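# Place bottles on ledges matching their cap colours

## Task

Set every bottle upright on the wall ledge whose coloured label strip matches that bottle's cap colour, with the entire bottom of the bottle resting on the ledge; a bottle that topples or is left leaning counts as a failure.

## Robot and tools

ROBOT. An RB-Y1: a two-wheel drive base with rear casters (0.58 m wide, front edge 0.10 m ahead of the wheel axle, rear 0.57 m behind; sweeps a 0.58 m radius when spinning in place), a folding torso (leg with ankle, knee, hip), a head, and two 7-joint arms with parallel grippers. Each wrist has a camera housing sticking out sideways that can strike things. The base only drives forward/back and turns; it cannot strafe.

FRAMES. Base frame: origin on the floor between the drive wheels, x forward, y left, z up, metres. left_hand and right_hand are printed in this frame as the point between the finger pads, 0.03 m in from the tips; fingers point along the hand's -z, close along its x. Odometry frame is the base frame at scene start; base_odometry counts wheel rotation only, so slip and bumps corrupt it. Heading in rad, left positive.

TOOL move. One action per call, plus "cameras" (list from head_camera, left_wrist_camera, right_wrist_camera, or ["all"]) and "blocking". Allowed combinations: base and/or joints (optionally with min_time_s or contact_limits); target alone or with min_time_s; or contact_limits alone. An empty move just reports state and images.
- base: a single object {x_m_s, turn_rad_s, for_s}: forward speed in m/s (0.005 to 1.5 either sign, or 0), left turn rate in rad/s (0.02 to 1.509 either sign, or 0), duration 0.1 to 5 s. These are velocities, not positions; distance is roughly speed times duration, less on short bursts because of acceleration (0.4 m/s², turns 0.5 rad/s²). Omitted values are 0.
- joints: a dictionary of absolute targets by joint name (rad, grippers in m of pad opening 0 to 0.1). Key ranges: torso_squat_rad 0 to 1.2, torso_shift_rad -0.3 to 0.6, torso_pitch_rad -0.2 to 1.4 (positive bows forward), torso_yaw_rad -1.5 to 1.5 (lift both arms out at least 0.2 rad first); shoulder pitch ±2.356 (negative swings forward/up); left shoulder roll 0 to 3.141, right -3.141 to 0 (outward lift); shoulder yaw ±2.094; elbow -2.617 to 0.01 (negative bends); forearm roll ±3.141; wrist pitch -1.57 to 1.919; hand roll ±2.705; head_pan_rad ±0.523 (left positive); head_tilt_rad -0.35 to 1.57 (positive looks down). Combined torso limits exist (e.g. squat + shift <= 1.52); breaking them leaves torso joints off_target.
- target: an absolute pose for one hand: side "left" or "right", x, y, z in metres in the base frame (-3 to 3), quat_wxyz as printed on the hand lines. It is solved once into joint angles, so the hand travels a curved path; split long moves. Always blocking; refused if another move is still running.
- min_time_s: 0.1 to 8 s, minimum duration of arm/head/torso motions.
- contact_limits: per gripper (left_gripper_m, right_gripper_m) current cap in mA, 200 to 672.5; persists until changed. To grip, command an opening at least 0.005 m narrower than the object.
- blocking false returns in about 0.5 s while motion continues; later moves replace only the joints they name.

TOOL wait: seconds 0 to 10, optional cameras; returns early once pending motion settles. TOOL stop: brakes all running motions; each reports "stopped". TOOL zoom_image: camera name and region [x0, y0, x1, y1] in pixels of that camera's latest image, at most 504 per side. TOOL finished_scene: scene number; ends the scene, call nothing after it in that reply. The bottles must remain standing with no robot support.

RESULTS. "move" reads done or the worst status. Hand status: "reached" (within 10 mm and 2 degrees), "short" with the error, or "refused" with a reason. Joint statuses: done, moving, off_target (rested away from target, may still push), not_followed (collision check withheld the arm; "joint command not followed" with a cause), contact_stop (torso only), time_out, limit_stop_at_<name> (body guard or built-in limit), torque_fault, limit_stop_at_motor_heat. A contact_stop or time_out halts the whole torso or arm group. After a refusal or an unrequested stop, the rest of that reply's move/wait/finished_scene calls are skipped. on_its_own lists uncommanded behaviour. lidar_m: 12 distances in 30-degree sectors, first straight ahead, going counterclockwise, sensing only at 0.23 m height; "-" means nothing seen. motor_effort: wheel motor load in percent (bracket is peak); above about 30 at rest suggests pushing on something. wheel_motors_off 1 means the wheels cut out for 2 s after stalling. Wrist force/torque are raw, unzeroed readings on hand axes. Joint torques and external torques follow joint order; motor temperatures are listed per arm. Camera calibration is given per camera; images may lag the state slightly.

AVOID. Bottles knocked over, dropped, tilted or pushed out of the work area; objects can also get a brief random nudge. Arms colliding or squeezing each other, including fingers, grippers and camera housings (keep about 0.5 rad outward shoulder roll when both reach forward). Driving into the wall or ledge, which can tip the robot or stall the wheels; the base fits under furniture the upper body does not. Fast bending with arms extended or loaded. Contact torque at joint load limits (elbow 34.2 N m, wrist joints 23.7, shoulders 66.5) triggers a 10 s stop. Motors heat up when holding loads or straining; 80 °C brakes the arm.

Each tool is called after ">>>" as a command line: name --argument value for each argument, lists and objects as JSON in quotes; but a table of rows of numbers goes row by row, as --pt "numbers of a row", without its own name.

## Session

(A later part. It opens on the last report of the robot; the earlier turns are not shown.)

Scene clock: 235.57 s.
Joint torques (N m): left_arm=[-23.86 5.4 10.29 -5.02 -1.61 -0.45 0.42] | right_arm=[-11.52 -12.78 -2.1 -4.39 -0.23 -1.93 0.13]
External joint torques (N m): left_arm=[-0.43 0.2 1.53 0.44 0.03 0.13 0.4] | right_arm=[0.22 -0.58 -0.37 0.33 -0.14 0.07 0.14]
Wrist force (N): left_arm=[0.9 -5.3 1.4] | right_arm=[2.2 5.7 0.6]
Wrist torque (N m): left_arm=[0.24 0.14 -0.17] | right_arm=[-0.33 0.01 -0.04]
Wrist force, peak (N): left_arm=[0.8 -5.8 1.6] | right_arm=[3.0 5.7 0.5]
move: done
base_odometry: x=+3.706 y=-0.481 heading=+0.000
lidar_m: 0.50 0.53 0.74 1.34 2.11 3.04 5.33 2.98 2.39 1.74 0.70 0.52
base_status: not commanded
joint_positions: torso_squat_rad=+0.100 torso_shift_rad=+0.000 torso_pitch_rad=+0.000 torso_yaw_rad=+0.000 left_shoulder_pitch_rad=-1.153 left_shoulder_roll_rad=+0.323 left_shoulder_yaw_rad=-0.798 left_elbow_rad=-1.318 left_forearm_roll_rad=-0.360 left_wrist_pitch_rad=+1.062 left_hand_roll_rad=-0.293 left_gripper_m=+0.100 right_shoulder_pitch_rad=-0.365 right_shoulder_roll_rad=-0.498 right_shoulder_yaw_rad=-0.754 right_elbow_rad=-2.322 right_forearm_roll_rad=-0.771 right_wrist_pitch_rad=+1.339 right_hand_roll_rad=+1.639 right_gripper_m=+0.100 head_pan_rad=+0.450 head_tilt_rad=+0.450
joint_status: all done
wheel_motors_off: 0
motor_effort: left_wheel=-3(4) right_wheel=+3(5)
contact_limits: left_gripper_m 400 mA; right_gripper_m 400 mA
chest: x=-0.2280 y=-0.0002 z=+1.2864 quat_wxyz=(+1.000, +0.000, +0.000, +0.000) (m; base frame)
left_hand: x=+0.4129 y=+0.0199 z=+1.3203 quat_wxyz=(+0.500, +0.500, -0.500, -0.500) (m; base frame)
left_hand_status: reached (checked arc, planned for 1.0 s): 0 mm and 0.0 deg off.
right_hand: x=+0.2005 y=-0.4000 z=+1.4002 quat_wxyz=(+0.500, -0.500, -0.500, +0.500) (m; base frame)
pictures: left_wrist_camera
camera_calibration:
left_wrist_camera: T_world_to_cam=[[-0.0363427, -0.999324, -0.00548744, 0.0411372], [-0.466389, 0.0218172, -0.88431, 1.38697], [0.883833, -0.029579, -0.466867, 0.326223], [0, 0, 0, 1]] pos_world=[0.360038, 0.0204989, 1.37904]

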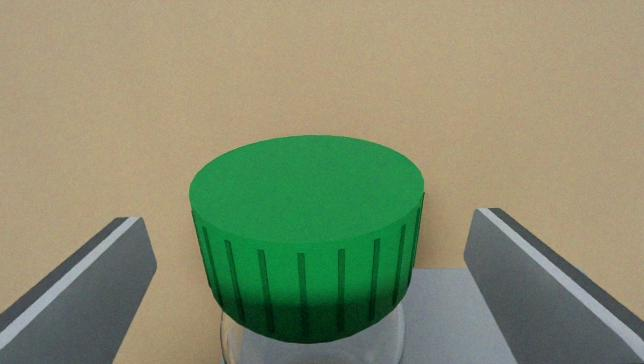

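>>> move --joints '{"left_gripper_m": 0.035}' --cameras '["left_wrist_camera"]'

>>> move --target '{"side": "left", "x": 0.413, "y": 0.02, "z": 1.36, "quat_wxyz": [0.5, 0.5, -0.5, -0.5]}' --min_time_s 0.8 --cameras '[]'

>>> move --target '{"side": "left", "x": 0.24, "y": 0.08, "z": 1.36, "quat_wxyz": [0.5, 0.5, -0.5, -0.5]}' --min_time_s 1.3 --cameras '["head_camera"]'

>>> move --target '{"side": "left", "x": 0.23, "y": 0.34, "z": 1.255, "quat_wxyz": [0.5, 0.5, -0.5, -0.5]}' --min_time_s 1.5 --cameras '["head_camera", "left_wrist_camera"]'

Scene clock: 237.77 s.
Joint torques (N m): left_arm=[-24.27 5.32 9.98 -4.91 -1.56 -0.45 0.46] | right_arm=[-11.08 -12.39 -1.13 -4.21 -0.05 -2.07 0.16]
External joint torques (N m): left_arm=[-0.84 0.12 1.22 0.55 0.08 0.14 0.45] | right_arm=[0.67 -0.19 0.6 0.51 0.04 -0.06 0.17]
Wrist force (N): left_arm=[1.1 -5.1 1.2] | right_arm=[2.8 5.3 1.0]
Wrist torque (N m): left_arm=[0.24 0.12 -0.13] | right_arm=[-0.27 0.03 -0.06]
Wrist force, peak (N): left_arm=[1.1 -5.5 1.2] | right_arm=[3.6 5.2 1.7]
move: off_target
base_odometry: x=+3.706 y=-0.481 heading=+0.000
lidar_m: 0.50 0.53 0.75 1.34 2.10 3.04 5.34 2.97 2.40 1.75 0.69 0.51
base_status: not commanded
joint_positions: torso_squat_rad=+0.100 torso_shift_rad=+0.000 torso_pitch_rad=+0.000 torso_yaw_rad=+0.000 left_shoulder_pitch_rad=-1.153 left_shoulder_roll_rad=+0.323 left_shoulder_yaw_rad=-0.798 left_elbow_rad=-1.318 left_forearm_roll_rad=-0.360 left_wrist_pitch_rad=+1.062 left_hand_roll_rad=-0.293 left_gripper_m=+0.053 right_shoulder_pitch_rad=-0.365 right_shoulder_roll_rad=-0.498 right_shoulder_yaw_rad=-0.754 right_elbow_rad=-2.322 right_forearm_roll_rad=-0.771 right_wrist_pitch_rad=+1.339 right_hand_roll_rad=+1.639 right_gripper_m=+0.100 head_pan_rad=+0.450 head_tilt_rad=+0.450
joint_status: left_gripper_m off_target (ended at +0.053, target +0.035)
wheel_motors_off: 0
motor_effort: left_wheel=-3(4) right_wheel=+2(3)
contact_limits: left_gripper_m 400 mA; right_gripper_m 400 mA
chest: x=-0.2280 y=-0.0002 z=+1.2864 quat_wxyz=(+1.000, +0.000, +0.000, +0.000) (m; base frame)
left_hand: x=+0.4129 y=+0.0199 z=+1.3203 quat_wxyz=(+0.500, +0.500, -0.500, -0.500) (m; base frame)
right_hand: x=+0.2005 y=-0.4000 z=+1.4002 quat_wxyz=(+0.500, -0.500, -0.500, +0.500) (m; base frame)
pictures: left_wrist_camera
camera_calibration:
left_wrist_camera: T_world_to_cam=[[-0.0362966, -0.999326, -0.00539887, 0.0409981], [-0.466393, 0.0217174, -0.884311, 1.38698], [0.883832, -0.0295794, -0.466868, 0.326223], [0, 0, 0, 1]] pos_world=[0.360038, 0.0204985, 1.37904]

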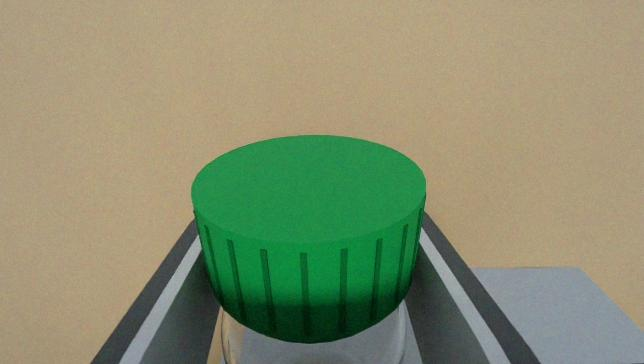

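Scene clock: 238.90 s.
Joint torques (N m): left_arm=[-25.88 8.1 10.52 -6.25 -1.83 -0.69 0.15] | right_arm=[-10.83 -12.6 -1.51 -4.13 -0.24 -2.01 0.07]
External joint torques (N m): left_arm=[-2.24 2.19 1.66 -1.16 -0.2 0.04 0.14] | right_arm=[0.92 -0.4 0.22 0.59 -0.15 -0.01 0.08]
Wrist force (N): left_arm=[1.1 -6.7 1.0] | right_arm=[2.5 5.2 0.8]
Wrist torque (N m): left_arm=[0.18 0.14 -0.03] | right_arm=[-0.29 0.00 -0.03]
Wrist force, peak (N): left_arm=[1.0 -7.3 1.0] | right_arm=[3.0 6.1 0.6]
move: done
base_odometry: x=+3.706 y=-0.481 heading=+0.000
lidar_m: 0.50 0.53 0.75 1.33 2.10 3.04 5.33 2.97 2.39 1.74 0.69 0.52
base_status: not commanded
joint_positions: torso_squat_rad=+0.100 torso_shift_rad=+0.000 torso_pitch_rad=+0.000 torso_yaw_rad=+0.000 left_shoulder_pitch_rad=-1.223 left_shoulder_roll_rad=+0.341 left_shoulder_yaw_rad=-0.756 left_elbow_rad=-1.334 left_forearm_roll_rad=-0.272 left_wrist_pitch_rad=+1.097 left_hand_roll_rad=-0.370 left_gripper_m=+0.053 right_shoulder_pitch_rad=-0.365 right_shoulder_roll_rad=-0.498 right_shoulder_yaw_rad=-0.754 right_elbow_rad=-2.322 right_forearm_roll_rad=-0.771 right_wrist_pitch_rad=+1.339 right_hand_roll_rad=+1.639 right_gripper_m=+0.100 head_pan_rad=+0.450 head_tilt_rad=+0.450
joint_status: all done
wheel_motors_off: 0
motor_effort: left_wheel=-3(4) right_wheel=+2(3)
contact_limits: left_gripper_m 400 mA; right_gripper_m 400 mA
chest: x=-0.2280 y=-0.0002 z=+1.2864 quat_wxyz=(+1.000, +0.000, +0.000, +0.000) (m; base frame)
left_hand: x=+0.4129 y=+0.0199 z=+1.3598 quat_wxyz=(+0.500, +0.500, -0.500, -0.500) (m; base frame)
left_hand_status: reached (checked arc, planned for 0.8 s): 0 mm and 0.0 deg off.
right_hand: x=+0.2005 y=-0.4000 z=+1.4002 quat_wxyz=(+0.500, -0.500, -0.500, +0.500) (m; base frame)
pictures: none
No camera images: "cameras" was empty.

Scene clock: 240.83 s.
Joint torques (N m): left_arm=[-18.75 4.55 10.19 -4.47 -2.13 -1.48 0.16] | right_arm=[-10.73 -12.75 -1.71 -4.32 -0.11 -2.04 -0.03]
External joint torques (N m): left_arm=[-2.03 0.87 1.58 -0.88 -0.37 -0.44 0.15] | right_arm=[1.02 -0.55 0.02 0.4 -0.02 -0.03 -0.02]
Wrist force (N): left_arm=[1.0 -6.9 1.1] | right_arm=[2.8 5.0 1.4]
Wrist torque (N m): left_arm=[0.22 0.12 -0.04] | right_arm=[-0.26 0.05 -0.02]
Wrist force, peak (N): left_arm=[-0.1 -7.6 1.0] | right_arm=[3.1 5.7 1.8]
move: done
base_odometry: x=+3.706 y=-0.481 heading=+0.000
lidar_m: 0.50 0.53 0.74 1.33 2.11 3.05 5.34 2.97 2.40 1.75 0.70 0.52
base_status: not commanded
joint_positions: torso_squat_rad=+0.100 torso_shift_rad=+0.000 torso_pitch_rad=+0.000 torso_yaw_rad=+0.000 left_shoulder_pitch_rad=-0.905 left_shoulder_roll_rad=+0.559 left_shoulder_yaw_rad=-0.741 left_elbow_rad=-2.293 left_forearm_roll_rad=-0.301 left_wrist_pitch_rad=+1.654 left_hand_roll_rad=-0.532 left_gripper_m=+0.053 right_shoulder_pitch_rad=-0.365 right_shoulder_roll_rad=-0.498 right_shoulder_yaw_rad=-0.754 right_elbow_rad=-2.322 right_forearm_roll_rad=-0.771 right_wrist_pitch_rad=+1.339 right_hand_roll_rad=+1.639 right_gripper_m=+0.100 head_pan_rad=+0.450 head_tilt_rad=+0.450
joint_status: all done
wheel_motors_off: 0
motor_effort: left_wheel=-3(4) right_wheel=+3(4)
contact_limits: left_gripper_m 400 mA; right_gripper_m 400 mA
chest: x=-0.2281 y=-0.0002 z=+1.2864 quat_wxyz=(+1.000, +0.000, +0.000, +0.000) (m; base frame)
left_hand: x=+0.2406 y=+0.0799 z=+1.3598 quat_wxyz=(+0.500, +0.500, -0.500, -0.500) (m; base frame)
left_hand_status: reached (checked arc, planned for 1.3 s): 1 mm and 0.0 deg off.
right_hand: x=+0.2005 y=-0.3999 z=+1.4002 quat_wxyz=(+0.500, -0.500, -0.500, +0.500) (m; base frame)
pictures: head_camera
camera_calibration:
head_camera: T_world_to_cam=[[0.411809, -0.910881, 0.0266328, 0.0497621], [-0.355249, -0.187385, -0.915798, 1.34654], [0.839173, 0.367673, -0.400756, 0.711843], [0, 0, 0, 1]] pos_world=[-0.139495, 0.0359232, 1.51711]

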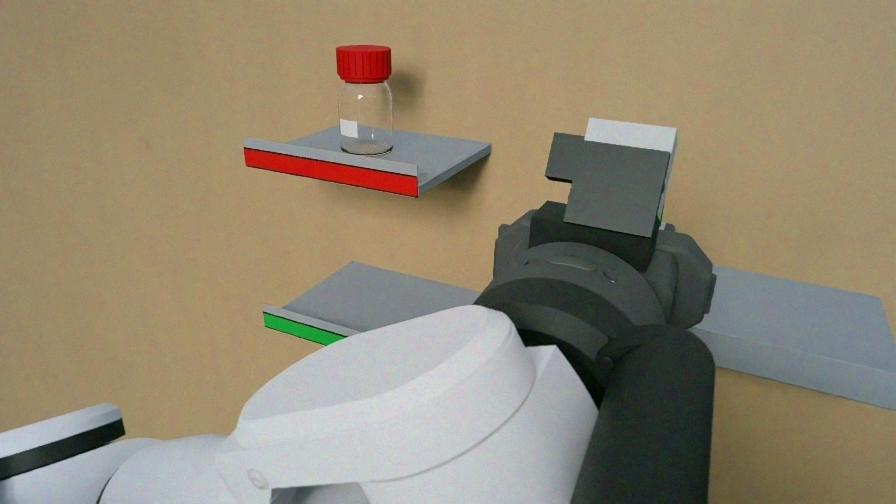

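Scene clock: 242.67 s.
Joint torques (N m): left_arm=[-10.91 14.12 11.63 -3.39 -1.46 0.59 0.1] | right_arm=[-11.2 -12.79 -2.3 -4.28 -0.21 -1.91 -0.02]
External joint torques (N m): left_arm=[-1.12 1.22 1.02 0.16 -0.16 0.17 0.09] | right_arm=[0.55 -0.59 -0.56 0.44 -0.12 0.09 -0.01]
Wrist force (N): left_arm=[1.0 -6.6 1.1] | right_arm=[3.0 5.6 1.9]
Wrist torque (N m): left_arm=[0.16 0.13 -0.15] | right_arm=[-0.28 0.06 -0.01]
Wrist force, peak (N): left_arm=[-0.1 -7.6 1.2] | right_arm=[3.7 5.8 0.8]
move: done
base_odometry: x=+3.706 y=-0.481 heading=+0.000
lidar_m: 0.50 0.52 0.74 1.34 2.11 3.04 5.34 2.97 2.39 1.74 0.70 0.52
base_status: not commanded
joint_positions: torso_squat_rad=+0.100 torso_shift_rad=+0.000 torso_pitch_rad=+0.000 torso_yaw_rad=+0.000 left_shoulder_pitch_rad=+0.044 left_shoulder_roll_rad=+1.378 left_shoulder_yaw_rad=-0.321 left_elbow_rad=-2.275 left_forearm_roll_rad=-0.535 left_wrist_pitch_rad=+0.756 left_hand_roll_rad=+0.207 left_gripper_m=+0.053 right_shoulder_pitch_rad=-0.365 right_shoulder_roll_rad=-0.498 right_shoulder_yaw_rad=-0.754 right_elbow_rad=-2.322 right_forearm_roll_rad=-0.771 right_wrist_pitch_rad=+1.339 right_hand_roll_rad=+1.639 right_gripper_m=+0.100 head_pan_rad=+0.450 head_tilt_rad=+0.450
joint_status: all done
wheel_motors_off: 0
motor_effort: left_wheel=-4(4) right_wheel=+3(4)
contact_limits: left_gripper_m 400 mA; right_gripper_m 400 mA
chest: x=-0.2280 y=-0.0002 z=+1.2864 quat_wxyz=(+1.000, +0.000, +0.000, +0.000) (m; base frame)
left_hand: x=+0.2299 y=+0.3400 z=+1.2547 quat_wxyz=(+0.501, +0.500, -0.499, -0.500) (m; base frame)
left_hand_status: reached (checked arc, planned for 1.5 s): 0 mm and 0.1 deg off.
right_hand: x=+0.2005 y=-0.3999 z=+1.4002 quat_wxyz=(+0.500, -0.500, -0.500, +0.500) (m; base frame)
pictures: head_camera, left_wrist_camera
camera_calibration:
head_camera: T_world_to_cam=[[0.411843, -0.910866, 0.0266159, 0.0497918], [-0.35528, -0.187397, -0.915783, 1.34652], [0.839143, 0.367703, -0.40079, 0.71189], [0, 0, 0, 1]] pos_world=[-0.139495, 0.0359231, 1.51711]
left_wrist_camera: T_world_to_cam=[[-0.0350658, -0.999369, -0.00573674, 0.354034], [-0.468601, 0.0215119, -0.883148, 1.23582], [0.882714, -0.0282801, -0.469059, 0.469453], [0, 0, 0, 1]] pos_world=[0.177126, 0.340502, 1.31364]

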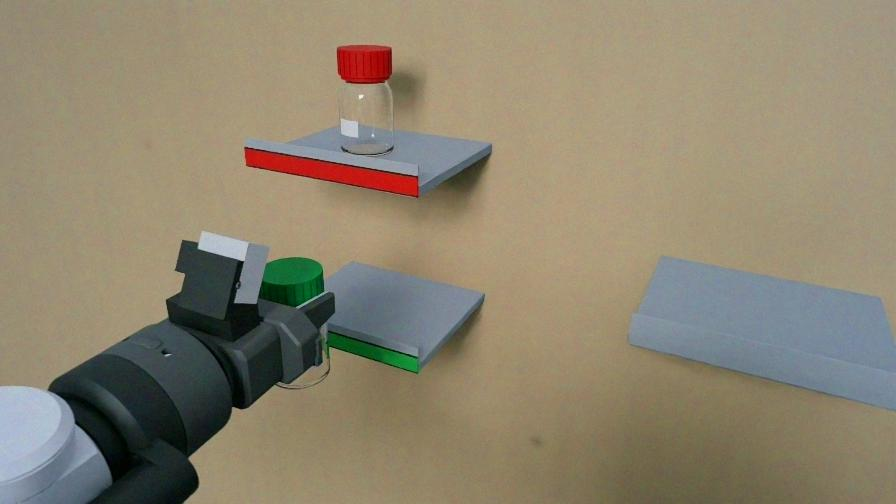

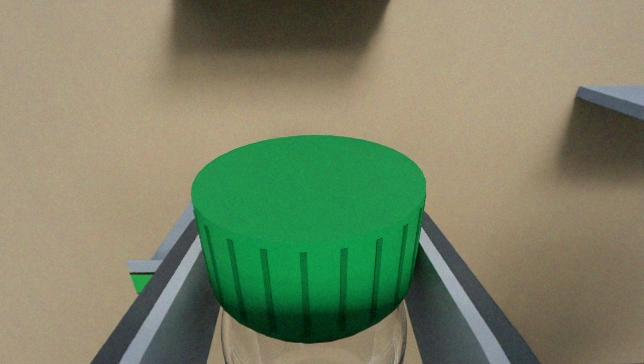

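>>> move --target '{"side": "left", "x": 0.31, "y": 0.36, "z": 1.253, "quat_wxyz": [0.5, 0.5, -0.5, -0.5]}' --min_time_s 1.0 --cameras '[]'

>>> move --target '{"side": "left", "x": 0.386, "y": 0.36, "z": 1.253, "quat_wxyz": [0.5, 0.5, -0.5, -0.5]}' --min_time_s 1.0 --cameras '["head_camera"]'

>>> move --target '{"side": "left", "x": 0.386, "y": 0.36, "z": 1.230, "quat_wxyz": [0.5, 0.5, -0.5, -0.5]}' --min_time_s 0.7 --cameras '["head_camera"]'

>>> move --target '{"side": "left", "x": 0.386, "y": 0.36, "z": 1.226, "quat_wxyz": [0.5, 0.5, -0.5, -0.5]}' --min_time_s 0.5 --cameras '["head_camera"]'

Scene clock: 244.83 s.
Joint torques (N m): left_arm=[-15.48 15.18 10.98 -3.31 -1.21 0.34 0.13] | right_arm=[-11.27 -12.56 -1.42 -4.25 -0.15 -1.89 -0.12]
External joint torques (N m): left_arm=[-1.47 0.95 -0.85 0.2 -0.21 0.11 0.12] | right_arm=[0.48 -0.36 0.31 0.47 -0.06 0.11 -0.11]
Wrist force (N): left_arm=[1.2 -6.6 0.7] | right_arm=[2.2 5.4 1.8]
Wrist torque (N m): left_arm=[0.17 0.16 -0.04] | right_arm=[-0.27 -0.03 -0.04]
Wrist force, peak (N): left_arm=[1.6 -7.4 1.3] | right_arm=[3.1 5.7 1.0]
move: done
base_odometry: x=+3.706 y=-0.481 heading=+0.000
lidar_m: 0.50 0.53 0.75 1.34 2.11 3.04 5.34 2.97 2.40 1.74 0.70 0.51
base_status: not commanded
joint_positions: torso_squat_rad=+0.100 torso_shift_rad=+0.000 torso_pitch_rad=+0.000 torso_yaw_rad=+0.000 left_shoulder_pitch_rad=-0.275 left_shoulder_roll_rad=+1.244 left_shoulder_yaw_rad=-0.452 left_elbow_rad=-1.919 left_forearm_roll_rad=-0.442 left_wrist_pitch_rad=+0.568 left_hand_roll_rad=+0.113 left_gripper_m=+0.053 right_shoulder_pitch_rad=-0.365 right_shoulder_roll_rad=-0.498 right_shoulder_yaw_rad=-0.754 right_elbow_rad=-2.322 right_forearm_roll_rad=-0.771 right_wrist_pitch_rad=+1.339 right_hand_roll_rad=+1.639 right_gripper_m=+0.100 head_pan_rad=+0.450 head_tilt_rad=+0.450
joint_status: all done
wheel_motors_off: 0
motor_effort: left_wheel=-3(4) right_wheel=+2(4)
contact_limits: left_gripper_m 400 mA; right_gripper_m 400 mA
chest: x=-0.2280 y=-0.0002 z=+1.2864 quat_wxyz=(+1.000, +0.000, +0.000, +0.000) (m; base frame)
left_hand: x=+0.3100 y=+0.3600 z=+1.2532 quat_wxyz=(+0.500, +0.500, -0.500, -0.500) (m; base frame)
left_hand_status: reached (checked arc, planned for 1.0 s): 0 mm and 0.0 deg off.
right_hand: x=+0.2005 y=-0.3999 z=+1.4002 quat_wxyz=(+0.500, -0.500, -0.500, +0.500) (m; base frame)
pictures: none
No camera images: "cameras" was empty.

Scene clock: 246.17 s.
Joint torques (N m): left_arm=[-20.48 15.55 10.92 -3.64 -1 0 0.09] | right_arm=[-10.96 -12.63 -1.79 -4.27 -0.15 -1.88 0.08]
External joint torques (N m): left_arm=[-2.13 1.53 -0.65 0.41 -0.27 0.01 0.07] | right_arm=[0.79 -0.43 -0.06 0.45 -0.06 0.12 0.09]
Wrist force (N): left_arm=[1.2 -6.5 0.9] | right_arm=[1.9 5.1 0.8]
Wrist torque (N m): left_arm=[0.14 0.14 -0.03] | right_arm=[-0.24 -0.04 -0.09]
Wrist force, peak (N): left_arm=[2.0 -7.1 0.7] | right_arm=[1.7 6.5 2.0]
move: done
base_odometry: x=+3.706 y=-0.481 heading=+0.000
lidar_m: 0.50 0.53 0.73 1.34 2.12 3.04 5.34 2.97 2.40 1.73 0.68 0.52
base_status: not commanded
joint_positions: torso_squat_rad=+0.100 torso_shift_rad=+0.000 torso_pitch_rad=+0.000 torso_yaw_rad=+0.000 left_shoulder_pitch_rad=-0.556 left_shoulder_roll_rad=+1.071 left_shoulder_yaw_rad=-0.554 left_elbow_rad=-1.554 left_forearm_roll_rad=-0.376 left_wrist_pitch_rad=+0.422 left_hand_roll_rad=-0.007 left_gripper_m=+0.053 right_shoulder_pitch_rad=-0.365 right_shoulder_roll_rad=-0.498 right_shoulder_yaw_rad=-0.754 right_elbow_rad=-2.322 right_forearm_roll_rad=-0.771 right_wrist_pitch_rad=+1.339 right_hand_roll_rad=+1.639 right_gripper_m=+0.100 head_pan_rad=+0.450 head_tilt_rad=+0.450
joint_status: all done
wheel_motors_off: 0
motor_effort: left_wheel=-3(4) right_wheel=+3(3)
contact_limits: left_gripper_m 400 mA; right_gripper_m 400 mA
chest: x=-0.2280 y=-0.0002 z=+1.2864 quat_wxyz=(+1.000, +0.000, +0.000, +0.000) (m; base frame)
left_hand: x=+0.3854 y=+0.3599 z=+1.2533 quat_wxyz=(+0.500, +0.500, -0.500, -0.500) (m; base frame)
left_hand_status: reached (checked arc, planned for 1.0 s): 1 mm and 0.0 deg off.
right_hand: x=+0.2005 y=-0.3999 z=+1.4002 quat_wxyz=(+0.500, -0.500, -0.500, +0.500) (m; base frame)
pictures: head_camera
camera_calibration:
head_camera: T_world_to_cam=[[0.411845, -0.910865, 0.0266141, 0.0497947], [-0.355356, -0.18743, -0.915747, 1.34645], [0.83911, 0.367688, -0.400874, 0.712013], [0, 0, 0, 1]] pos_world=[-0.139494, 0.0359232, 1.51711]

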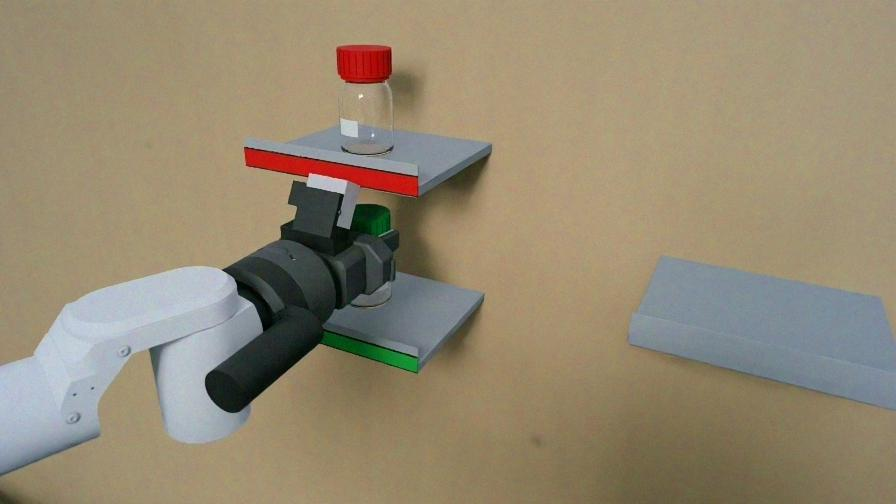

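Scene clock: 247.20 s.
Joint torques (N m): left_arm=[-19.68 14.41 13.31 -4.52 -0.88 -0.17 0.51] | right_arm=[-11.45 -12.69 -1.7 -4.22 -0.01 -2.1 0.05]
External joint torques (N m): left_arm=[-1.38 0.59 2.19 0.25 -0.22 -0.21 0.49] | right_arm=[0.3 -0.49 0.03 0.5 0.07 -0.09 0.05]
Wrist force (N): left_arm=[1.1 -6.7 0.9] | right_arm=[3.1 5.3 0.7]
Wrist torque (N m): left_arm=[0.19 0.13 -0.16] | right_arm=[-0.24 0.07 -0.05]
Wrist force, peak (N): left_arm=[1.5 -7.0 1.1] | right_arm=[2.5 6.1 0.6]
move: done
base_odometry: x=+3.706 y=-0.481 heading=+0.000
lidar_m: 0.49 0.52 0.74 1.34 2.11 3.04 5.34 2.97 2.40 1.74 0.69 0.52
base_status: not commanded
joint_positions: torso_squat_rad=+0.100 torso_shift_rad=+0.000 torso_pitch_rad=+0.000 torso_yaw_rad=+0.000 left_shoulder_pitch_rad=-0.514 left_shoulder_roll_rad=+1.005 left_shoulder_yaw_rad=-0.519 left_elbow_rad=-1.508 left_forearm_roll_rad=-0.474 left_wrist_pitch_rad=+0.384 left_hand_roll_rad=+0.019 left_gripper_m=+0.053 right_shoulder_pitch_rad=-0.365 right_shoulder_roll_rad=-0.498 right_shoulder_yaw_rad=-0.754 right_elbow_rad=-2.322 right_forearm_roll_rad=-0.771 right_wrist_pitch_rad=+1.339 right_hand_roll_rad=+1.639 right_gripper_m=+0.100 head_pan_rad=+0.450 head_tilt_rad=+0.450
joint_status: all done
wheel_motors_off: 0
motor_effort: left_wheel=-3(4) right_wheel=+2(4)
contact_limits: left_gripper_m 400 mA; right_gripper_m 400 mA
chest: x=-0.2280 y=-0.0002 z=+1.2864 quat_wxyz=(+1.000, +0.000, +0.000, +0.000) (m; base frame)
left_hand: x=+0.3859 y=+0.3600 z=+1.2299 quat_wxyz=(+0.500, +0.500, -0.500, -0.500) (m; base frame)
left_hand_status: reached (checked arc, planned for 0.7 s): 0 mm and 0.1 deg off.
right_hand: x=+0.2005 y=-0.3999 z=+1.4002 quat_wxyz=(+0.500, -0.500, -0.500, +0.500) (m; base frame)
pictures: head_camera
camera_calibration:
head_camera: T_world_to_cam=[[0.411843, -0.910866, 0.0266159, 0.0497918], [-0.35528, -0.187397, -0.915783, 1.34652], [0.839143, 0.367703, -0.40079, 0.71189], [0, 0, 0, 1]] pos_world=[-0.139495, 0.0359231, 1.51711]

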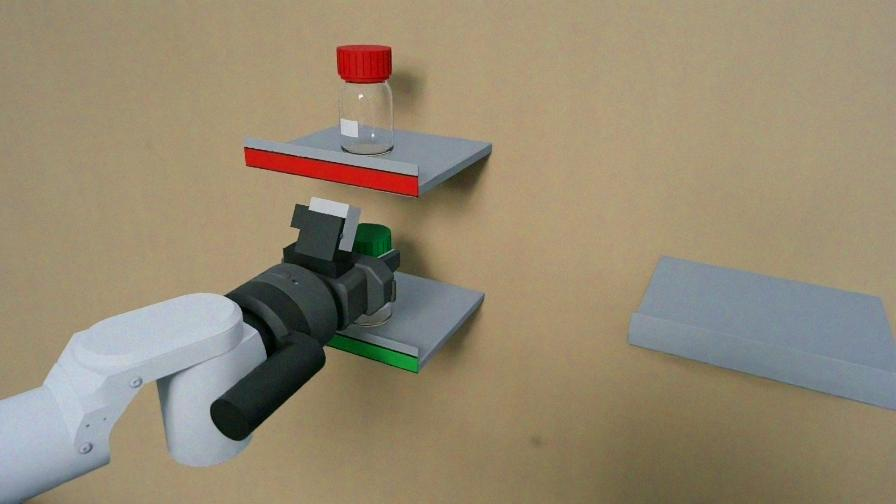

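Scene clock: 248.03 s.
Joint torques (N m): left_arm=[-17.61 13.55 11.99 -3.68 -0.82 0.18 0.56] | right_arm=[-11.21 -12.52 -1.74 -4.15 -0.03 -1.91 -0.05]
External joint torques (N m): left_arm=[0.67 -0.21 0.95 1.23 -0.17 0.13 0.54] | right_arm=[0.54 -0.32 -0.01 0.57 0.05 0.09 -0.04]
Wrist force (N): left_arm=[1.9 -4.1 1.9] | right_arm=[2.6 5.7 0.5]
Wrist torque (N m): left_arm=[0.24 0.10 -0.09] | right_arm=[-0.37 0.03 -0.06]
Wrist force, peak (N): left_arm=[1.4 -6.8 1.1] | right_arm=[2.9 5.7 1.0]
move: done
base_odometry: x=+3.706 y=-0.481 heading=+0.000
lidar_m: 0.50 0.53 0.75 1.34 2.11 3.04 5.34 2.97 2.38 1.74 0.70 0.52
base_status: not commanded
joint_positions: torso_squat_rad=+0.100 torso_shift_rad=+0.000 torso_pitch_rad=+0.000 torso_yaw_rad=+0.000 left_shoulder_pitch_rad=-0.507 left_shoulder_roll_rad=+0.992 left_shoulder_yaw_rad=-0.511 left_elbow_rad=-1.500 left_forearm_roll_rad=-0.491 left_wrist_pitch_rad=+0.376 left_hand_roll_rad=+0.023 left_gripper_m=+0.053 right_shoulder_pitch_rad=-0.365 right_shoulder_roll_rad=-0.498 right_shoulder_yaw_rad=-0.754 right_elbow_rad=-2.322 right_forearm_roll_rad=-0.771 right_wrist_pitch_rad=+1.339 right_hand_roll_rad=+1.639 right_gripper_m=+0.100 head_pan_rad=+0.450 head_tilt_rad=+0.450
joint_status: all done
wheel_motors_off: 0
motor_effort: left_wheel=-3(4) right_wheel=+2(4)
contact_limits: left_gripper_m 400 mA; right_gripper_m 400 mA
chest: x=-0.2280 y=-0.0002 z=+1.2864 quat_wxyz=(+1.000, +0.000, +0.000, +0.000) (m; base frame)
left_hand: x=+0.3860 y=+0.3599 z=+1.2263 quat_wxyz=(+0.500, +0.500, -0.500, -0.500) (m; base frame)
left_hand_status: reached (checked arc, planned for 0.5 s): 0 mm and 0.0 deg off.
right_hand: x=+0.2005 y=-0.3999 z=+1.4002 quat_wxyz=(+0.500, -0.500, -0.500, +0.500) (m; base frame)
pictures: head_camera
camera_calibration:
head_camera: T_world_to_cam=[[0.411843, -0.910866, 0.0266159, 0.0497918], [-0.35528, -0.187397, -0.915783, 1.34652], [0.839143, 0.367703, -0.40079, 0.71189], [0, 0, 0, 1]] pos_world=[-0.139495, 0.0359231, 1.51711]

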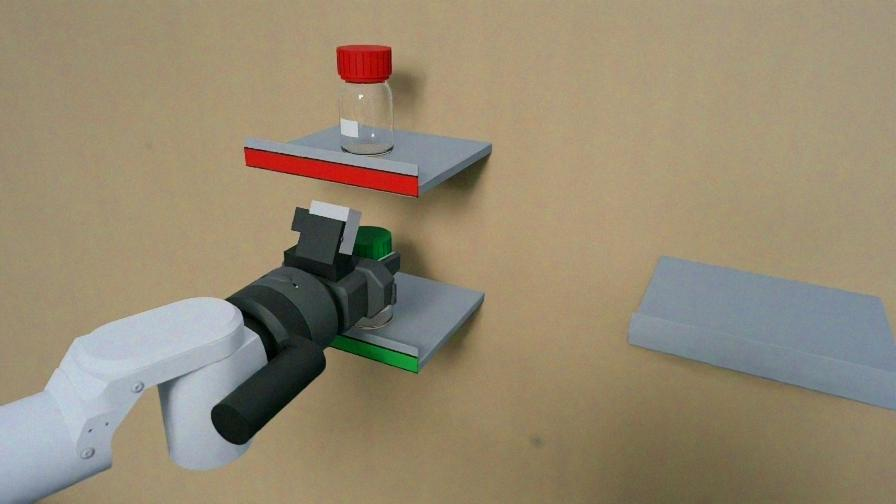

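>>> move --target '{"side": "left", "x": 0.386, "y": 0.36, "z": 1.2245, "quat_wxyz": [0.5, 0.5, -0.5, -0.5]}' --min_time_s 0.4 --cameras '[]'

>>> move --joints '{"left_gripper_m": 0.1}' --cameras '["left_wrist_camera"]'

>>> move --target '{"side": "left", "x": 0.30, "y": 0.36, "z": 1.228, "quat_wxyz": [0.5, 0.5, -0.5, -0.5]}' --min_time_s 0.8 --cameras '["left_wrist_camera"]'

>>> move --target '{"side": "left", "x": 0.20, "y": 0.36, "z": 1.24, "quat_wxyz": [0.5, 0.5, -0.5, -0.5]}' --min_time_s 1.0 --cameras '["head_camera", "left_wrist_camera"]'

Scene clock: 249.33 s.
Joint torques (N m): left_arm=[-14.91 12.38 10.46 -2.95 -0.5 -0.26 0.48] | right_arm=[-11.32 -12.71 -2.02 -4.14 -0.11 -1.81 0.04]
External joint torques (N m): left_arm=[3.37 -1.37 -0.54 2.01 0.14 -0.32 0.47] | right_arm=[0.43 -0.51 -0.29 0.57 -0.02 0.2 0.04]
Wrist force (N): left_arm=[1.3 0.3 3.0] | right_arm=[2.3 5.1 1.1]
Wrist torque (N m): left_arm=[0.33 0.11 -0.10] | right_arm=[-0.27 0.00 -0.08]
Wrist force, peak (N): left_arm=[1.9 -4.3 1.7] | right_arm=[2.9 5.7 0.8]
move: done
base_odometry: x=+3.706 y=-0.481 heading=+0.000
lidar_m: 0.50 0.53 0.74 1.34 2.11 3.04 5.33 2.97 2.40 1.74 0.70 0.52
base_status: not commanded
joint_positions: torso_squat_rad=+0.100 torso_shift_rad=+0.000 torso_pitch_rad=+0.000 torso_yaw_rad=+0.000 left_shoulder_pitch_rad=-0.505 left_shoulder_roll_rad=+0.987 left_shoulder_yaw_rad=-0.507 left_elbow_rad=-1.497 left_forearm_roll_rad=-0.499 left_wrist_pitch_rad=+0.373 left_hand_roll_rad=+0.025 left_gripper_m=+0.053 right_shoulder_pitch_rad=-0.365 right_shoulder_roll_rad=-0.498 right_shoulder_yaw_rad=-0.754 right_elbow_rad=-2.322 right_forearm_roll_rad=-0.771 right_wrist_pitch_rad=+1.339 right_hand_roll_rad=+1.639 right_gripper_m=+0.100 head_pan_rad=+0.450 head_tilt_rad=+0.450
joint_status: all done
wheel_motors_off: 0
motor_effort: left_wheel=-3(4) right_wheel=+2(3)
contact_limits: left_gripper_m 400 mA; right_gripper_m 400 mA
chest: x=-0.2280 y=-0.0002 z=+1.2864 quat_wxyz=(+1.000, +0.000, +0.000, +0.000) (m; base frame)
left_hand: x=+0.3862 y=+0.3599 z=+1.2257 quat_wxyz=(+0.499, +0.500, -0.500, -0.500) (m; base frame)
left_hand_status: reached (checked arc, planned for 0.4 s): 1 mm and 0.1 deg off.
right_hand: x=+0.2005 y=-0.4000 z=+1.4002 quat_wxyz=(+0.500, -0.500, -0.500, +0.500) (m; base frame)
pictures: none
No camera images: "cameras" was empty.

Scene clock: 250.37 s.
Joint torques (N m): left_arm=[-17.93 13.44 10.11 -4.16 -0.55 -0.13 0.55] | right_arm=[-11.36 -12.8 -2.04 -4.18 -0.21 -1.99 -0.23]
External joint torques (N m): left_arm=[0.35 -0.31 -0.88 0.81 0.09 -0.18 0.53] | right_arm=[0.39 -0.6 -0.31 0.54 -0.12 0.01 -0.22]
Wrist force (N): left_arm=[0.9 -5.2 1.1] | right_arm=[2.4 5.0 0.3]
Wrist torque (N m): left_arm=[0.21 0.10 -0.15] | right_arm=[-0.26 -0.03 -0.04]
Wrist force, peak (N): left_arm=[1.0 -5.7 1.0] | right_arm=[3.5 5.4 0.7]
move: done
base_odometry: x=+3.706 y=-0.481 heading=+0.000
lidar_m: 0.50 0.52 0.75 1.34 2.11 3.04 5.34 2.97 2.40 1.73 0.70 0.52
base_status: not commanded
joint_positions: torso_squat_rad=+0.100 torso_shift_rad=+0.000 torso_pitch_rad=+0.000 torso_yaw_rad=+0.000 left_shoulder_pitch_rad=-0.504 left_shoulder_roll_rad=+0.987 left_shoulder_yaw_rad=-0.507 left_elbow_rad=-1.497 left_forearm_roll_rad=-0.499 left_wrist_pitch_rad=+0.373 left_hand_roll_rad=+0.025 left_gripper_m=+0.100 right_shoulder_pitch_rad=-0.365 right_shoulder_roll_rad=-0.498 right_shoulder_yaw_rad=-0.754 right_elbow_rad=-2.322 right_forearm_roll_rad=-0.771 right_wrist_pitch_rad=+1.339 right_hand_roll_rad=+1.639 right_gripper_m=+0.100 head_pan_rad=+0.450 head_tilt_rad=+0.450
joint_status: all done
wheel_motors_off: 0
motor_effort: left_wheel=-3(3) right_wheel=+2(4)
contact_limits: left_gripper_m 400 mA; right_gripper_m 400 mA
chest: x=-0.2280 y=-0.0002 z=+1.2864 quat_wxyz=(+1.000, +0.000, +0.000, +0.000) (m; base frame)
left_hand: x=+0.3861 y=+0.3600 z=+1.2251 quat_wxyz=(+0.500, +0.500, -0.500, -0.500) (m; base frame)
right_hand: x=+0.2005 y=-0.4000 z=+1.4002 quat_wxyz=(+0.500, -0.500, -0.500, +0.500) (m; base frame)
pictures: left_wrist_camera
camera_calibration:
left_wrist_camera: T_world_to_cam=[[-0.0359801, -0.999338, -0.00545871, 0.379355], [-0.466164, 0.0216149, -0.884434, 1.28298], [0.883966, -0.0292774, -0.466633, 0.315158], [0, 0, 0, 1]] pos_world=[0.333139, 0.360599, 1.28384]

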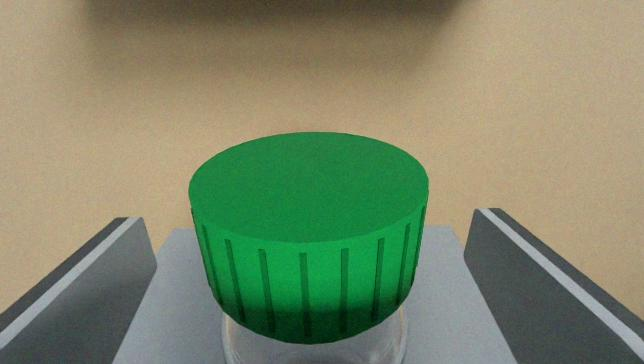

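Scene clock: 251.50 s.
Joint torques (N m): left_arm=[-14.54 14.73 12.14 -4.82 -1.02 -0.02 0.37] | right_arm=[-10.96 -12.89 -1.85 -4.24 -0.26 -1.86 0.11]
External joint torques (N m): left_arm=[-1.19 0.91 0.72 -0.36 -0.08 -0.24 0.35] | right_arm=[0.79 -0.69 -0.12 0.47 -0.17 0.14 0.12]
Wrist force (N): left_arm=[1.0 -5.1 1.5] | right_arm=[1.9 5.0 0.6]
Wrist torque (N m): left_arm=[0.20 0.12 -0.14] | right_arm=[-0.22 -0.08 -0.07]
Wrist force, peak (N): left_arm=[1.1 -6.1 1.5] | right_arm=[2.9 5.7 1.2]
move: done
base_odometry: x=+3.706 y=-0.481 heading=+0.000
lidar_m: 0.50 0.53 0.75 1.33 2.11 3.05 5.33 2.97 2.40 1.74 0.70 0.52
base_status: not commanded
joint_positions: torso_squat_rad=+0.100 torso_shift_rad=+0.000 torso_pitch_rad=+0.000 torso_yaw_rad=+0.000 left_shoulder_pitch_rad=-0.187 left_shoulder_roll_rad=+1.166 left_shoulder_yaw_rad=-0.402 left_elbow_rad=-1.913 left_forearm_roll_rad=-0.531 left_wrist_pitch_rad=+0.537 left_hand_roll_rad=+0.106 left_gripper_m=+0.100 right_shoulder_pitch_rad=-0.365 right_shoulder_roll_rad=-0.498 right_shoulder_yaw_rad=-0.754 right_elbow_rad=-2.322 right_forearm_roll_rad=-0.771 right_wrist_pitch_rad=+1.339 right_hand_roll_rad=+1.639 right_gripper_m=+0.100 head_pan_rad=+0.450 head_tilt_rad=+0.450
joint_status: all done
wheel_motors_off: 0
motor_effort: left_wheel=-3(4) right_wheel=+3(4)
contact_limits: left_gripper_m 400 mA; right_gripper_m 400 mA
chest: x=-0.2280 y=-0.0002 z=+1.2864 quat_wxyz=(+1.000, +0.000, +0.000, +0.000) (m; base frame)
left_hand: x=+0.3009 y=+0.3597 z=+1.2280 quat_wxyz=(+0.500, +0.500, -0.500, -0.500) (m; base frame)
left_hand_status: reached (checked arc, planned for 0.8 s): 1 mm and 0.1 deg off.
right_hand: x=+0.2005 y=-0.4000 z=+1.4002 quat_wxyz=(+0.500, -0.500, -0.500, +0.500) (m; base frame)
pictures: left_wrist_camera
camera_calibration:
left_wrist_camera: T_world_to_cam=[[-0.0368873, -0.999304, -0.00562726, 0.376439], [-0.467078, 0.0222189, -0.883937, 1.24533], [0.883446, -0.0299777, -0.467573, 0.393368], [0, 0, 0, 1]] pos_world=[0.248035, 0.360299, 1.28684]

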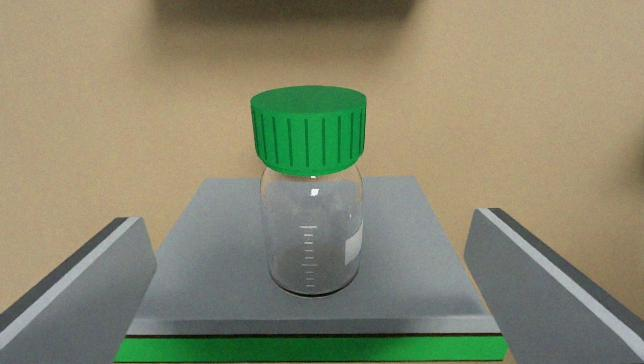

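Scene clock: 252.83 s.
Joint torques (N m): left_arm=[-8.13 13.57 10.66 -4.37 -1.18 0.52 0.33] | right_arm=[-11.2 -12.82 -2.15 -4.47 -0.2 -1.89 0.09]
External joint torques (N m): left_arm=[-0.49 1.29 0.5 -0.33 -0.02 -0.1 0.32] | right_arm=[0.54 -0.62 -0.42 0.25 -0.11 0.12 0.1]
Wrist force (N): left_arm=[1.1 -5.2 1.1] | right_arm=[2.4 4.5 1.1]
Wrist torque (N m): left_arm=[0.21 0.17 -0.16] | right_arm=[-0.23 -0.05 -0.02]
Wrist force, peak (N): left_arm=[0.4 -6.5 1.6] | right_arm=[3.0 5.4 1.6]
move: done
base_odometry: x=+3.706 y=-0.481 heading=+0.000
lidar_m: 0.50 0.52 0.74 1.34 2.11 3.04 5.33 2.97 2.39 1.73 0.69 0.52
base_status: not commanded
joint_positions: torso_squat_rad=+0.100 torso_shift_rad=+0.000 torso_pitch_rad=+0.000 torso_yaw_rad=+0.000 left_shoulder_pitch_rad=+0.305 left_shoulder_roll_rad=+1.363 left_shoulder_yaw_rad=-0.158 left_elbow_rad=-2.305 left_forearm_roll_rad=-0.689 left_wrist_pitch_rad=+0.683 left_hand_roll_rad=+0.311 left_gripper_m=+0.100 right_shoulder_pitch_rad=-0.365 right_shoulder_roll_rad=-0.498 right_shoulder_yaw_rad=-0.754 right_elbow_rad=-2.322 right_forearm_roll_rad=-0.771 right_wrist_pitch_rad=+1.339 right_hand_roll_rad=+1.639 right_gripper_m=+0.100 head_pan_rad=+0.450 head_tilt_rad=+0.450
joint_status: all done
wheel_motors_off: 0
motor_effort: left_wheel=-3(4) right_wheel=+3(3)
contact_limits: left_gripper_m 400 mA; right_gripper_m 400 mA
chest: x=-0.2281 y=-0.0002 z=+1.2864 quat_wxyz=(+1.000, +0.000, +0.000, +0.000) (m; base frame)
left_hand: x=+0.2003 y=+0.3598 z=+1.2399 quat_wxyz=(+0.500, +0.500, -0.500, -0.500) (m; base frame)
left_hand_status: reached (checked arc, planned for 1.0 s): 0 mm and 0.1 deg off.
right_hand: x=+0.2005 y=-0.4000 z=+1.4002 quat_wxyz=(+0.500, -0.500, -0.500, +0.500) (m; base frame)
pictures: head_camera, left_wrist_camera
camera_calibration:
head_camera: T_world_to_cam=[[0.41181, -0.910884, 0.0265325, 0.0499141], [-0.355317, -0.187314, -0.915786, 1.34651], [0.839144, 0.367702, -0.40079, 0.711889], [0, 0, 0, 1]] pos_world=[-0.139494, 0.035923, 1.51711]
left_wrist_camera: T_world_to_cam=[[-0.0352764, -0.999362, -0.00556103, 0.372494], [-0.467372, 0.0214157, -0.883801, 1.20902], [0.883357, -0.0285783, -0.467829, 0.487651], [0, 0, 0, 1]] pos_world=[0.147432, 0.360301, 1.29874]

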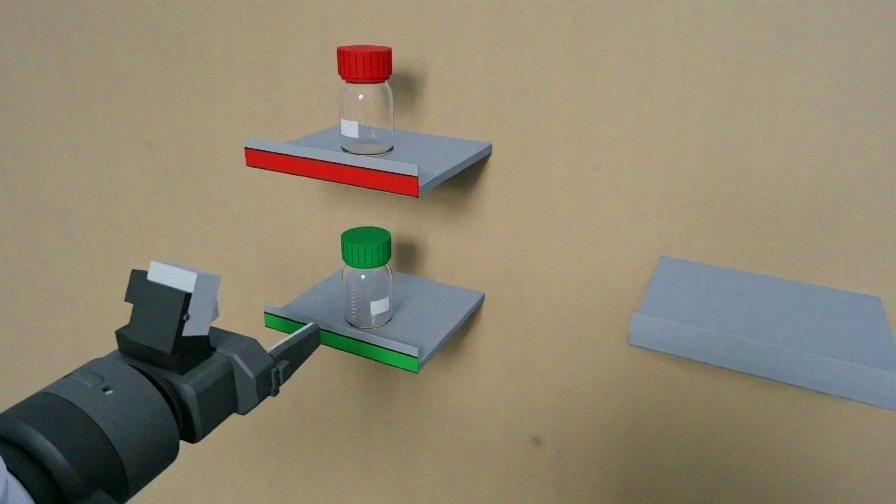

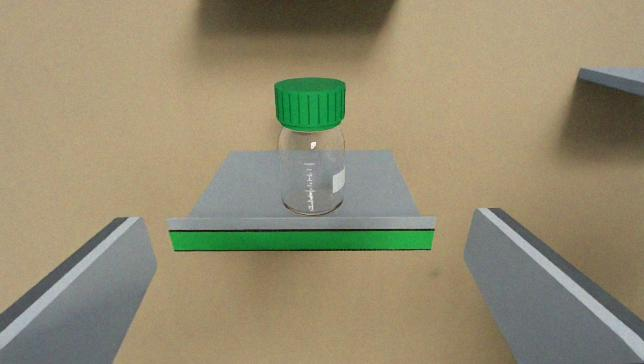

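>>> move --joints '{"head_pan_rad": -0.3, "head_tilt_rad": 0.4}' --cameras '["head_camera"]'

Scene clock: 255.60 s.
Joint torques (N m): left_arm=[-7.9 13.67 10.67 -4.37 -1.19 0.62 0.29] | right_arm=[-11.04 -12.8 -1.9 -4.43 -0.13 -2 0.02]
External joint torques (N m): left_arm=[-0.26 1.39 0.52 -0.33 -0.03 -0.01 0.27] | right_arm=[0.71 -0.6 -0.17 0.28 -0.04 0.01 0.02]
Wrist force (N): left_arm=[1.2 -4.9 1.1] | right_arm=[2.7 4.7 1.0]
Wrist torque (N m): left_arm=[0.16 0.16 -0.16] | right_arm=[-0.24 0.04 -0.05]
Wrist force, peak (N): left_arm=[1.2 -5.4 1.2] | right_arm=[3.3 5.6 1.0]
move: done
base_odometry: x=+3.706 y=-0.481 heading=+0.000
lidar_m: 0.49 0.52 0.75 1.34 2.11 3.04 5.34 2.97 2.39 1.74 0.69 0.52
base_status: not commanded
joint_positions: torso_squat_rad=+0.100 torso_shift_rad=+0.000 torso_pitch_rad=+0.000 torso_yaw_rad=+0.000 left_shoulder_pitch_rad=+0.305 left_shoulder_roll_rad=+1.363 left_shoulder_yaw_rad=-0.158 left_elbow_rad=-2.305 left_forearm_roll_rad=-0.689 left_wrist_pitch_rad=+0.683 left_hand_roll_rad=+0.311 left_gripper_m=+0.100 right_shoulder_pitch_rad=-0.365 right_shoulder_roll_rad=-0.498 right_shoulder_yaw_rad=-0.754 right_elbow_rad=-2.322 right_forearm_roll_rad=-0.771 right_wrist_pitch_rad=+1.339 right_hand_roll_rad=+1.639 right_gripper_m=+0.100 head_pan_rad=-0.300 head_tilt_rad=+0.400
joint_status: all done
wheel_motors_off: 0
motor_effort: left_wheel=-3(4) right_wheel=+2(3)
contact_limits: left_gripper_m 400 mA; right_gripper_m 400 mA
chest: x=-0.2281 y=-0.0002 z=+1.2864 quat_wxyz=(+1.000, +0.000, +0.000, +0.000) (m; base frame)
left_hand: x=+0.2003 y=+0.3598 z=+1.2399 quat_wxyz=(+0.500, +0.500, -0.500, -0.500) (m; base frame)
right_hand: x=+0.2005 y=-0.4000 z=+1.4002 quat_wxyz=(+0.500, -0.500, -0.500, +0.500) (m; base frame)
pictures: head_camera
camera_calibration:
head_camera: T_world_to_cam=[[-0.320796, -0.946812, 0.0252418, -0.099174], [-0.343964, 0.0916273, -0.934501, 1.37674], [0.882484, -0.308466, -0.355063, 0.652532], [0, 0, 0, 1]] pos_world=[-0.134115, -0.0187616, 1.52076]

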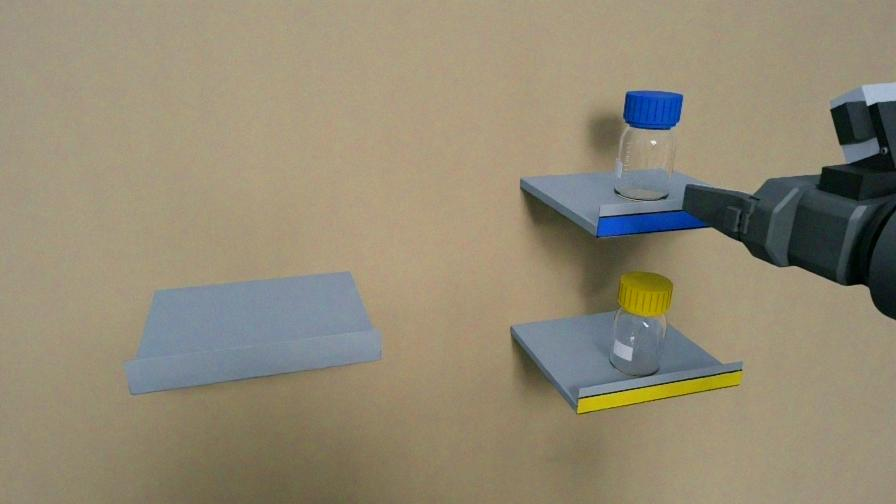

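>>> move --base '{"x_m_s": -0.2, "for_s": 0.9}' --cameras '[]'

>>> move --target '{"side": "right", "x": 0.16, "y": -0.30, "z": 1.38, "quat_wxyz": [0.5, -0.5, -0.5, 0.5]}' --min_time_s 1.0 --cameras '[]'

>>> move --joints '{"torso_yaw_rad": 0.5, "head_pan_rad": 0.0, "head_tilt_rad": 0.4}' --cameras '["head_camera"]'

Scene clock: 260.53 s.
Joint torques (N m): left_arm=[-8.09 13.73 10.97 -4.59 -1.1 0.57 0.23] | right_arm=[-11.08 -12.36 -1.77 -4.43 -0.1 -2 0.07]
External joint torques (N m): left_arm=[-0.45 1.45 0.81 -0.56 0.06 -0.05 0.21] | right_arm=[0.67 -0.16 -0.04 0.29 -0.01 0.01 0.08]
Wrist force (N): left_arm=[1.2 -5.1 1.2] | right_arm=[2.8 4.8 0.4]
Wrist torque (N m): left_arm=[0.20 0.16 -0.17] | right_arm=[-0.23 0.03 -0.04]
Wrist force, peak (N): left_arm=[1.2 -5.5 1.2] | right_arm=[3.4 5.8 0.9]
move: done
base_odometry: x=+3.526 y=-0.481 heading=+0.000
lidar_m: 0.68 0.72 1.01 1.37 2.05 2.90 5.16 2.84 2.38 2.33 0.94 0.70
base_status: done (sent for 0.9 of 0.9 s)
joint_positions: torso_squat_rad=+0.100 torso_shift_rad=+0.000 torso_pitch_rad=+0.000 torso_yaw_rad=+0.000 left_shoulder_pitch_rad=+0.305 left_shoulder_roll_rad=+1.363 left_shoulder_yaw_rad=-0.158 left_elbow_rad=-2.305 left_forearm_roll_rad=-0.689 left_wrist_pitch_rad=+0.683 left_hand_roll_rad=+0.311 left_gripper_m=+0.100 right_shoulder_pitch_rad=-0.365 right_shoulder_roll_rad=-0.498 right_shoulder_yaw_rad=-0.754 right_elbow_rad=-2.322 right_forearm_roll_rad=-0.771 right_wrist_pitch_rad=+1.339 right_hand_roll_rad=+1.639 right_gripper_m=+0.100 head_pan_rad=-0.300 head_tilt_rad=+0.400
joint_status: not commanded
wheel_motors_off: 0
motor_effort: left_wheel=-5(22) right_wheel=+6(25)
contact_limits: left_gripper_m 400 mA; right_gripper_m 400 mA
chest: x=-0.2281 y=-0.0002 z=+1.2864 quat_wxyz=(+1.000, +0.000, +0.000, +0.000) (m; base frame)
left_hand: x=+0.2003 y=+0.3598 z=+1.2400 quat_wxyz=(+0.500, +0.500, -0.500, -0.500) (m; base frame)
right_hand: x=+0.2004 y=-0.4000 z=+1.4002 quat_wxyz=(+0.500, -0.500, -0.500, +0.500) (m; base frame)
pictures: none
No camera images: "cameras" was empty.

Scene clock: 261.87 s.
Joint torques (N m): left_arm=[-7.65 13.52 10.5 -4.41 -1.19 0.47 0.27] | right_arm=[-8.65 -8.87 -0.19 -3.25 0.23 -1.76 0.14]
External joint torques (N m): left_arm=[-0.01 1.24 0.34 -0.38 -0.03 -0.15 0.26] | right_arm=[1.4 -0.16 1.49 0.16 0.1 0.25 0.15]
Wrist force (N): left_arm=[1.0 -5.3 1.2] | right_arm=[3.1 4.5 1.1]
Wrist torque (N m): left_arm=[0.22 0.15 -0.17] | right_arm=[-0.18 0.05 -0.04]
Wrist force, peak (N): left_arm=[1.2 -5.3 1.2] | right_arm=[4.2 5.2 0.5]
move: short
base_odometry: x=+3.526 y=-0.481 heading=+0.000
lidar_m: 0.67 0.71 1.00 1.37 2.05 2.92 5.16 2.83 2.38 2.32 0.93 0.70
base_status: not commanded
joint_positions: torso_squat_rad=+0.100 torso_shift_rad=+0.000 torso_pitch_rad=+0.000 torso_yaw_rad=+0.000 left_shoulder_pitch_rad=+0.305 left_shoulder_roll_rad=+1.363 left_shoulder_yaw_rad=-0.158 left_elbow_rad=-2.305 left_forearm_roll_rad=-0.689 left_wrist_pitch_rad=+0.683 left_hand_roll_rad=+0.311 left_gripper_m=+0.100 right_shoulder_pitch_rad=-0.288 right_shoulder_roll_rad=-0.388 right_shoulder_yaw_rad=-0.647 right_elbow_rad=-2.617 right_forearm_roll_rad=-0.787 right_wrist_pitch_rad=+1.452 right_hand_roll_rad=+1.516 right_gripper_m=+0.100 head_pan_rad=-0.300 head_tilt_rad=+0.400
joint_status: all done
wheel_motors_off: 0
motor_effort: left_wheel=-5(6) right_wheel=+4(7)
contact_limits: left_gripper_m 400 mA; right_gripper_m 400 mA
chest: x=-0.2281 y=-0.0002 z=+1.2864 quat_wxyz=(+1.000, +0.000, +0.000, +0.000) (m; base frame)
left_hand: x=+0.2003 y=+0.3598 z=+1.2400 quat_wxyz=(+0.500, +0.500, -0.500, -0.500) (m; base frame)
right_hand: x=+0.1608 y=-0.3006 z=+1.3803 quat_wxyz=(+0.467, -0.455, -0.530, +0.542) (m; base frame)
right_hand_status: short (checked arc, as near as the solve gets, planned for 1.0 s): 1 mm and 8.7 deg off. The place is met; only the turn is off.
pictures: none
No camera images: "cameras" was empty.

Scene clock: 263.50 s.
Joint torques (N m): left_arm=[-7.85 13.53 10.48 -4.35 -1.14 0.54 0.28] | right_arm=[-8.44 -8.95 0.03 -3.06 0.09 -1.78 0.02]
External joint torques (N m): left_arm=[-0.21 1.25 0.32 -0.32 0.02 -0.09 0.27] | right_arm=[1.62 -0.25 1.71 0.35 -0.04 0.23 0.03]
Wrist force (N): left_arm=[1.3 -5.3 1.1] | right_arm=[3.2 4.8 0.1]
Wrist torque (N m): left_arm=[0.23 0.19 -0.16] | right_arm=[-0.25 0.08 -0.03]
Wrist force, peak (N): left_arm=[1.5 -5.3 0.9] | right_arm=[3.5 5.8 0.3]
move: done
base_odometry: x=+3.526 y=-0.481 heading=+0.000
lidar_m: 0.67 0.71 1.00 1.37 2.05 2.90 5.16 2.83 2.38 2.32 0.94 0.70
base_status: not commanded
joint_positions: torso_squat_rad=+0.100 torso_shift_rad=+0.000 torso_pitch_rad=+0.000 torso_yaw_rad=+0.500 left_shoulder_pitch_rad=+0.305 left_shoulder_roll_rad=+1.363 left_shoulder_yaw_rad=-0.158 left_elbow_rad=-2.305 left_forearm_roll_rad=-0.689 left_wrist_pitch_rad=+0.683 left_hand_roll_rad=+0.311 left_gripper_m=+0.100 right_shoulder_pitch_rad=-0.288 right_shoulder_roll_rad=-0.388 right_shoulder_yaw_rad=-0.647 right_elbow_rad=-2.617 right_forearm_roll_rad=-0.787 right_wrist_pitch_rad=+1.452 right_hand_roll_rad=+1.516 right_gripper_m=+0.100 head_pan_rad=+0.000 head_tilt_rad=+0.400
joint_status: all done
wheel_motors_off: 0
motor_effort: left_wheel=-6(7) right_wheel=+5(7)
contact_limits: left_gripper_m 400 mA; right_gripper_m 400 mA
chest: x=-0.2281 y=-0.0002 z=+1.2864 quat_wxyz=(+0.969, +0.000, +0.000, +0.247) (m; base frame)
left_hand: x=-0.0247 y=+0.5211 z=+1.2401 quat_wxyz=(+0.608, +0.608, -0.360, -0.361) (m; base frame)
right_hand: x=+0.2572 y=-0.0774 z=+1.3804 quat_wxyz=(+0.318, -0.310, -0.626, +0.641) (m; base frame)
pictures: head_camera
camera_calibration:
head_camera: T_world_to_cam=[[0.455678, -0.889784, 0.0253312, 0.0713794], [-0.304817, -0.182713, -0.934721, 1.38618], [0.836328, 0.41821, -0.354479, 0.640286], [0, 0, 0, 1]] pos_world=[-0.145483, 0.049013, 1.52086]

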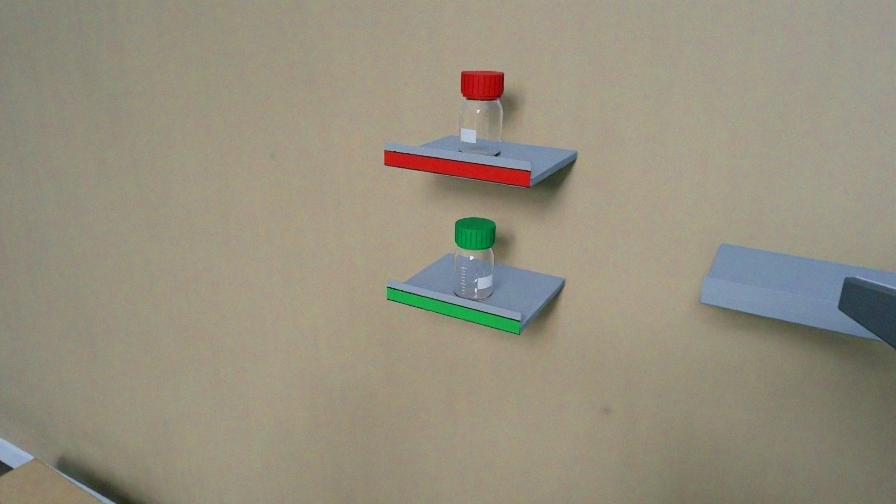

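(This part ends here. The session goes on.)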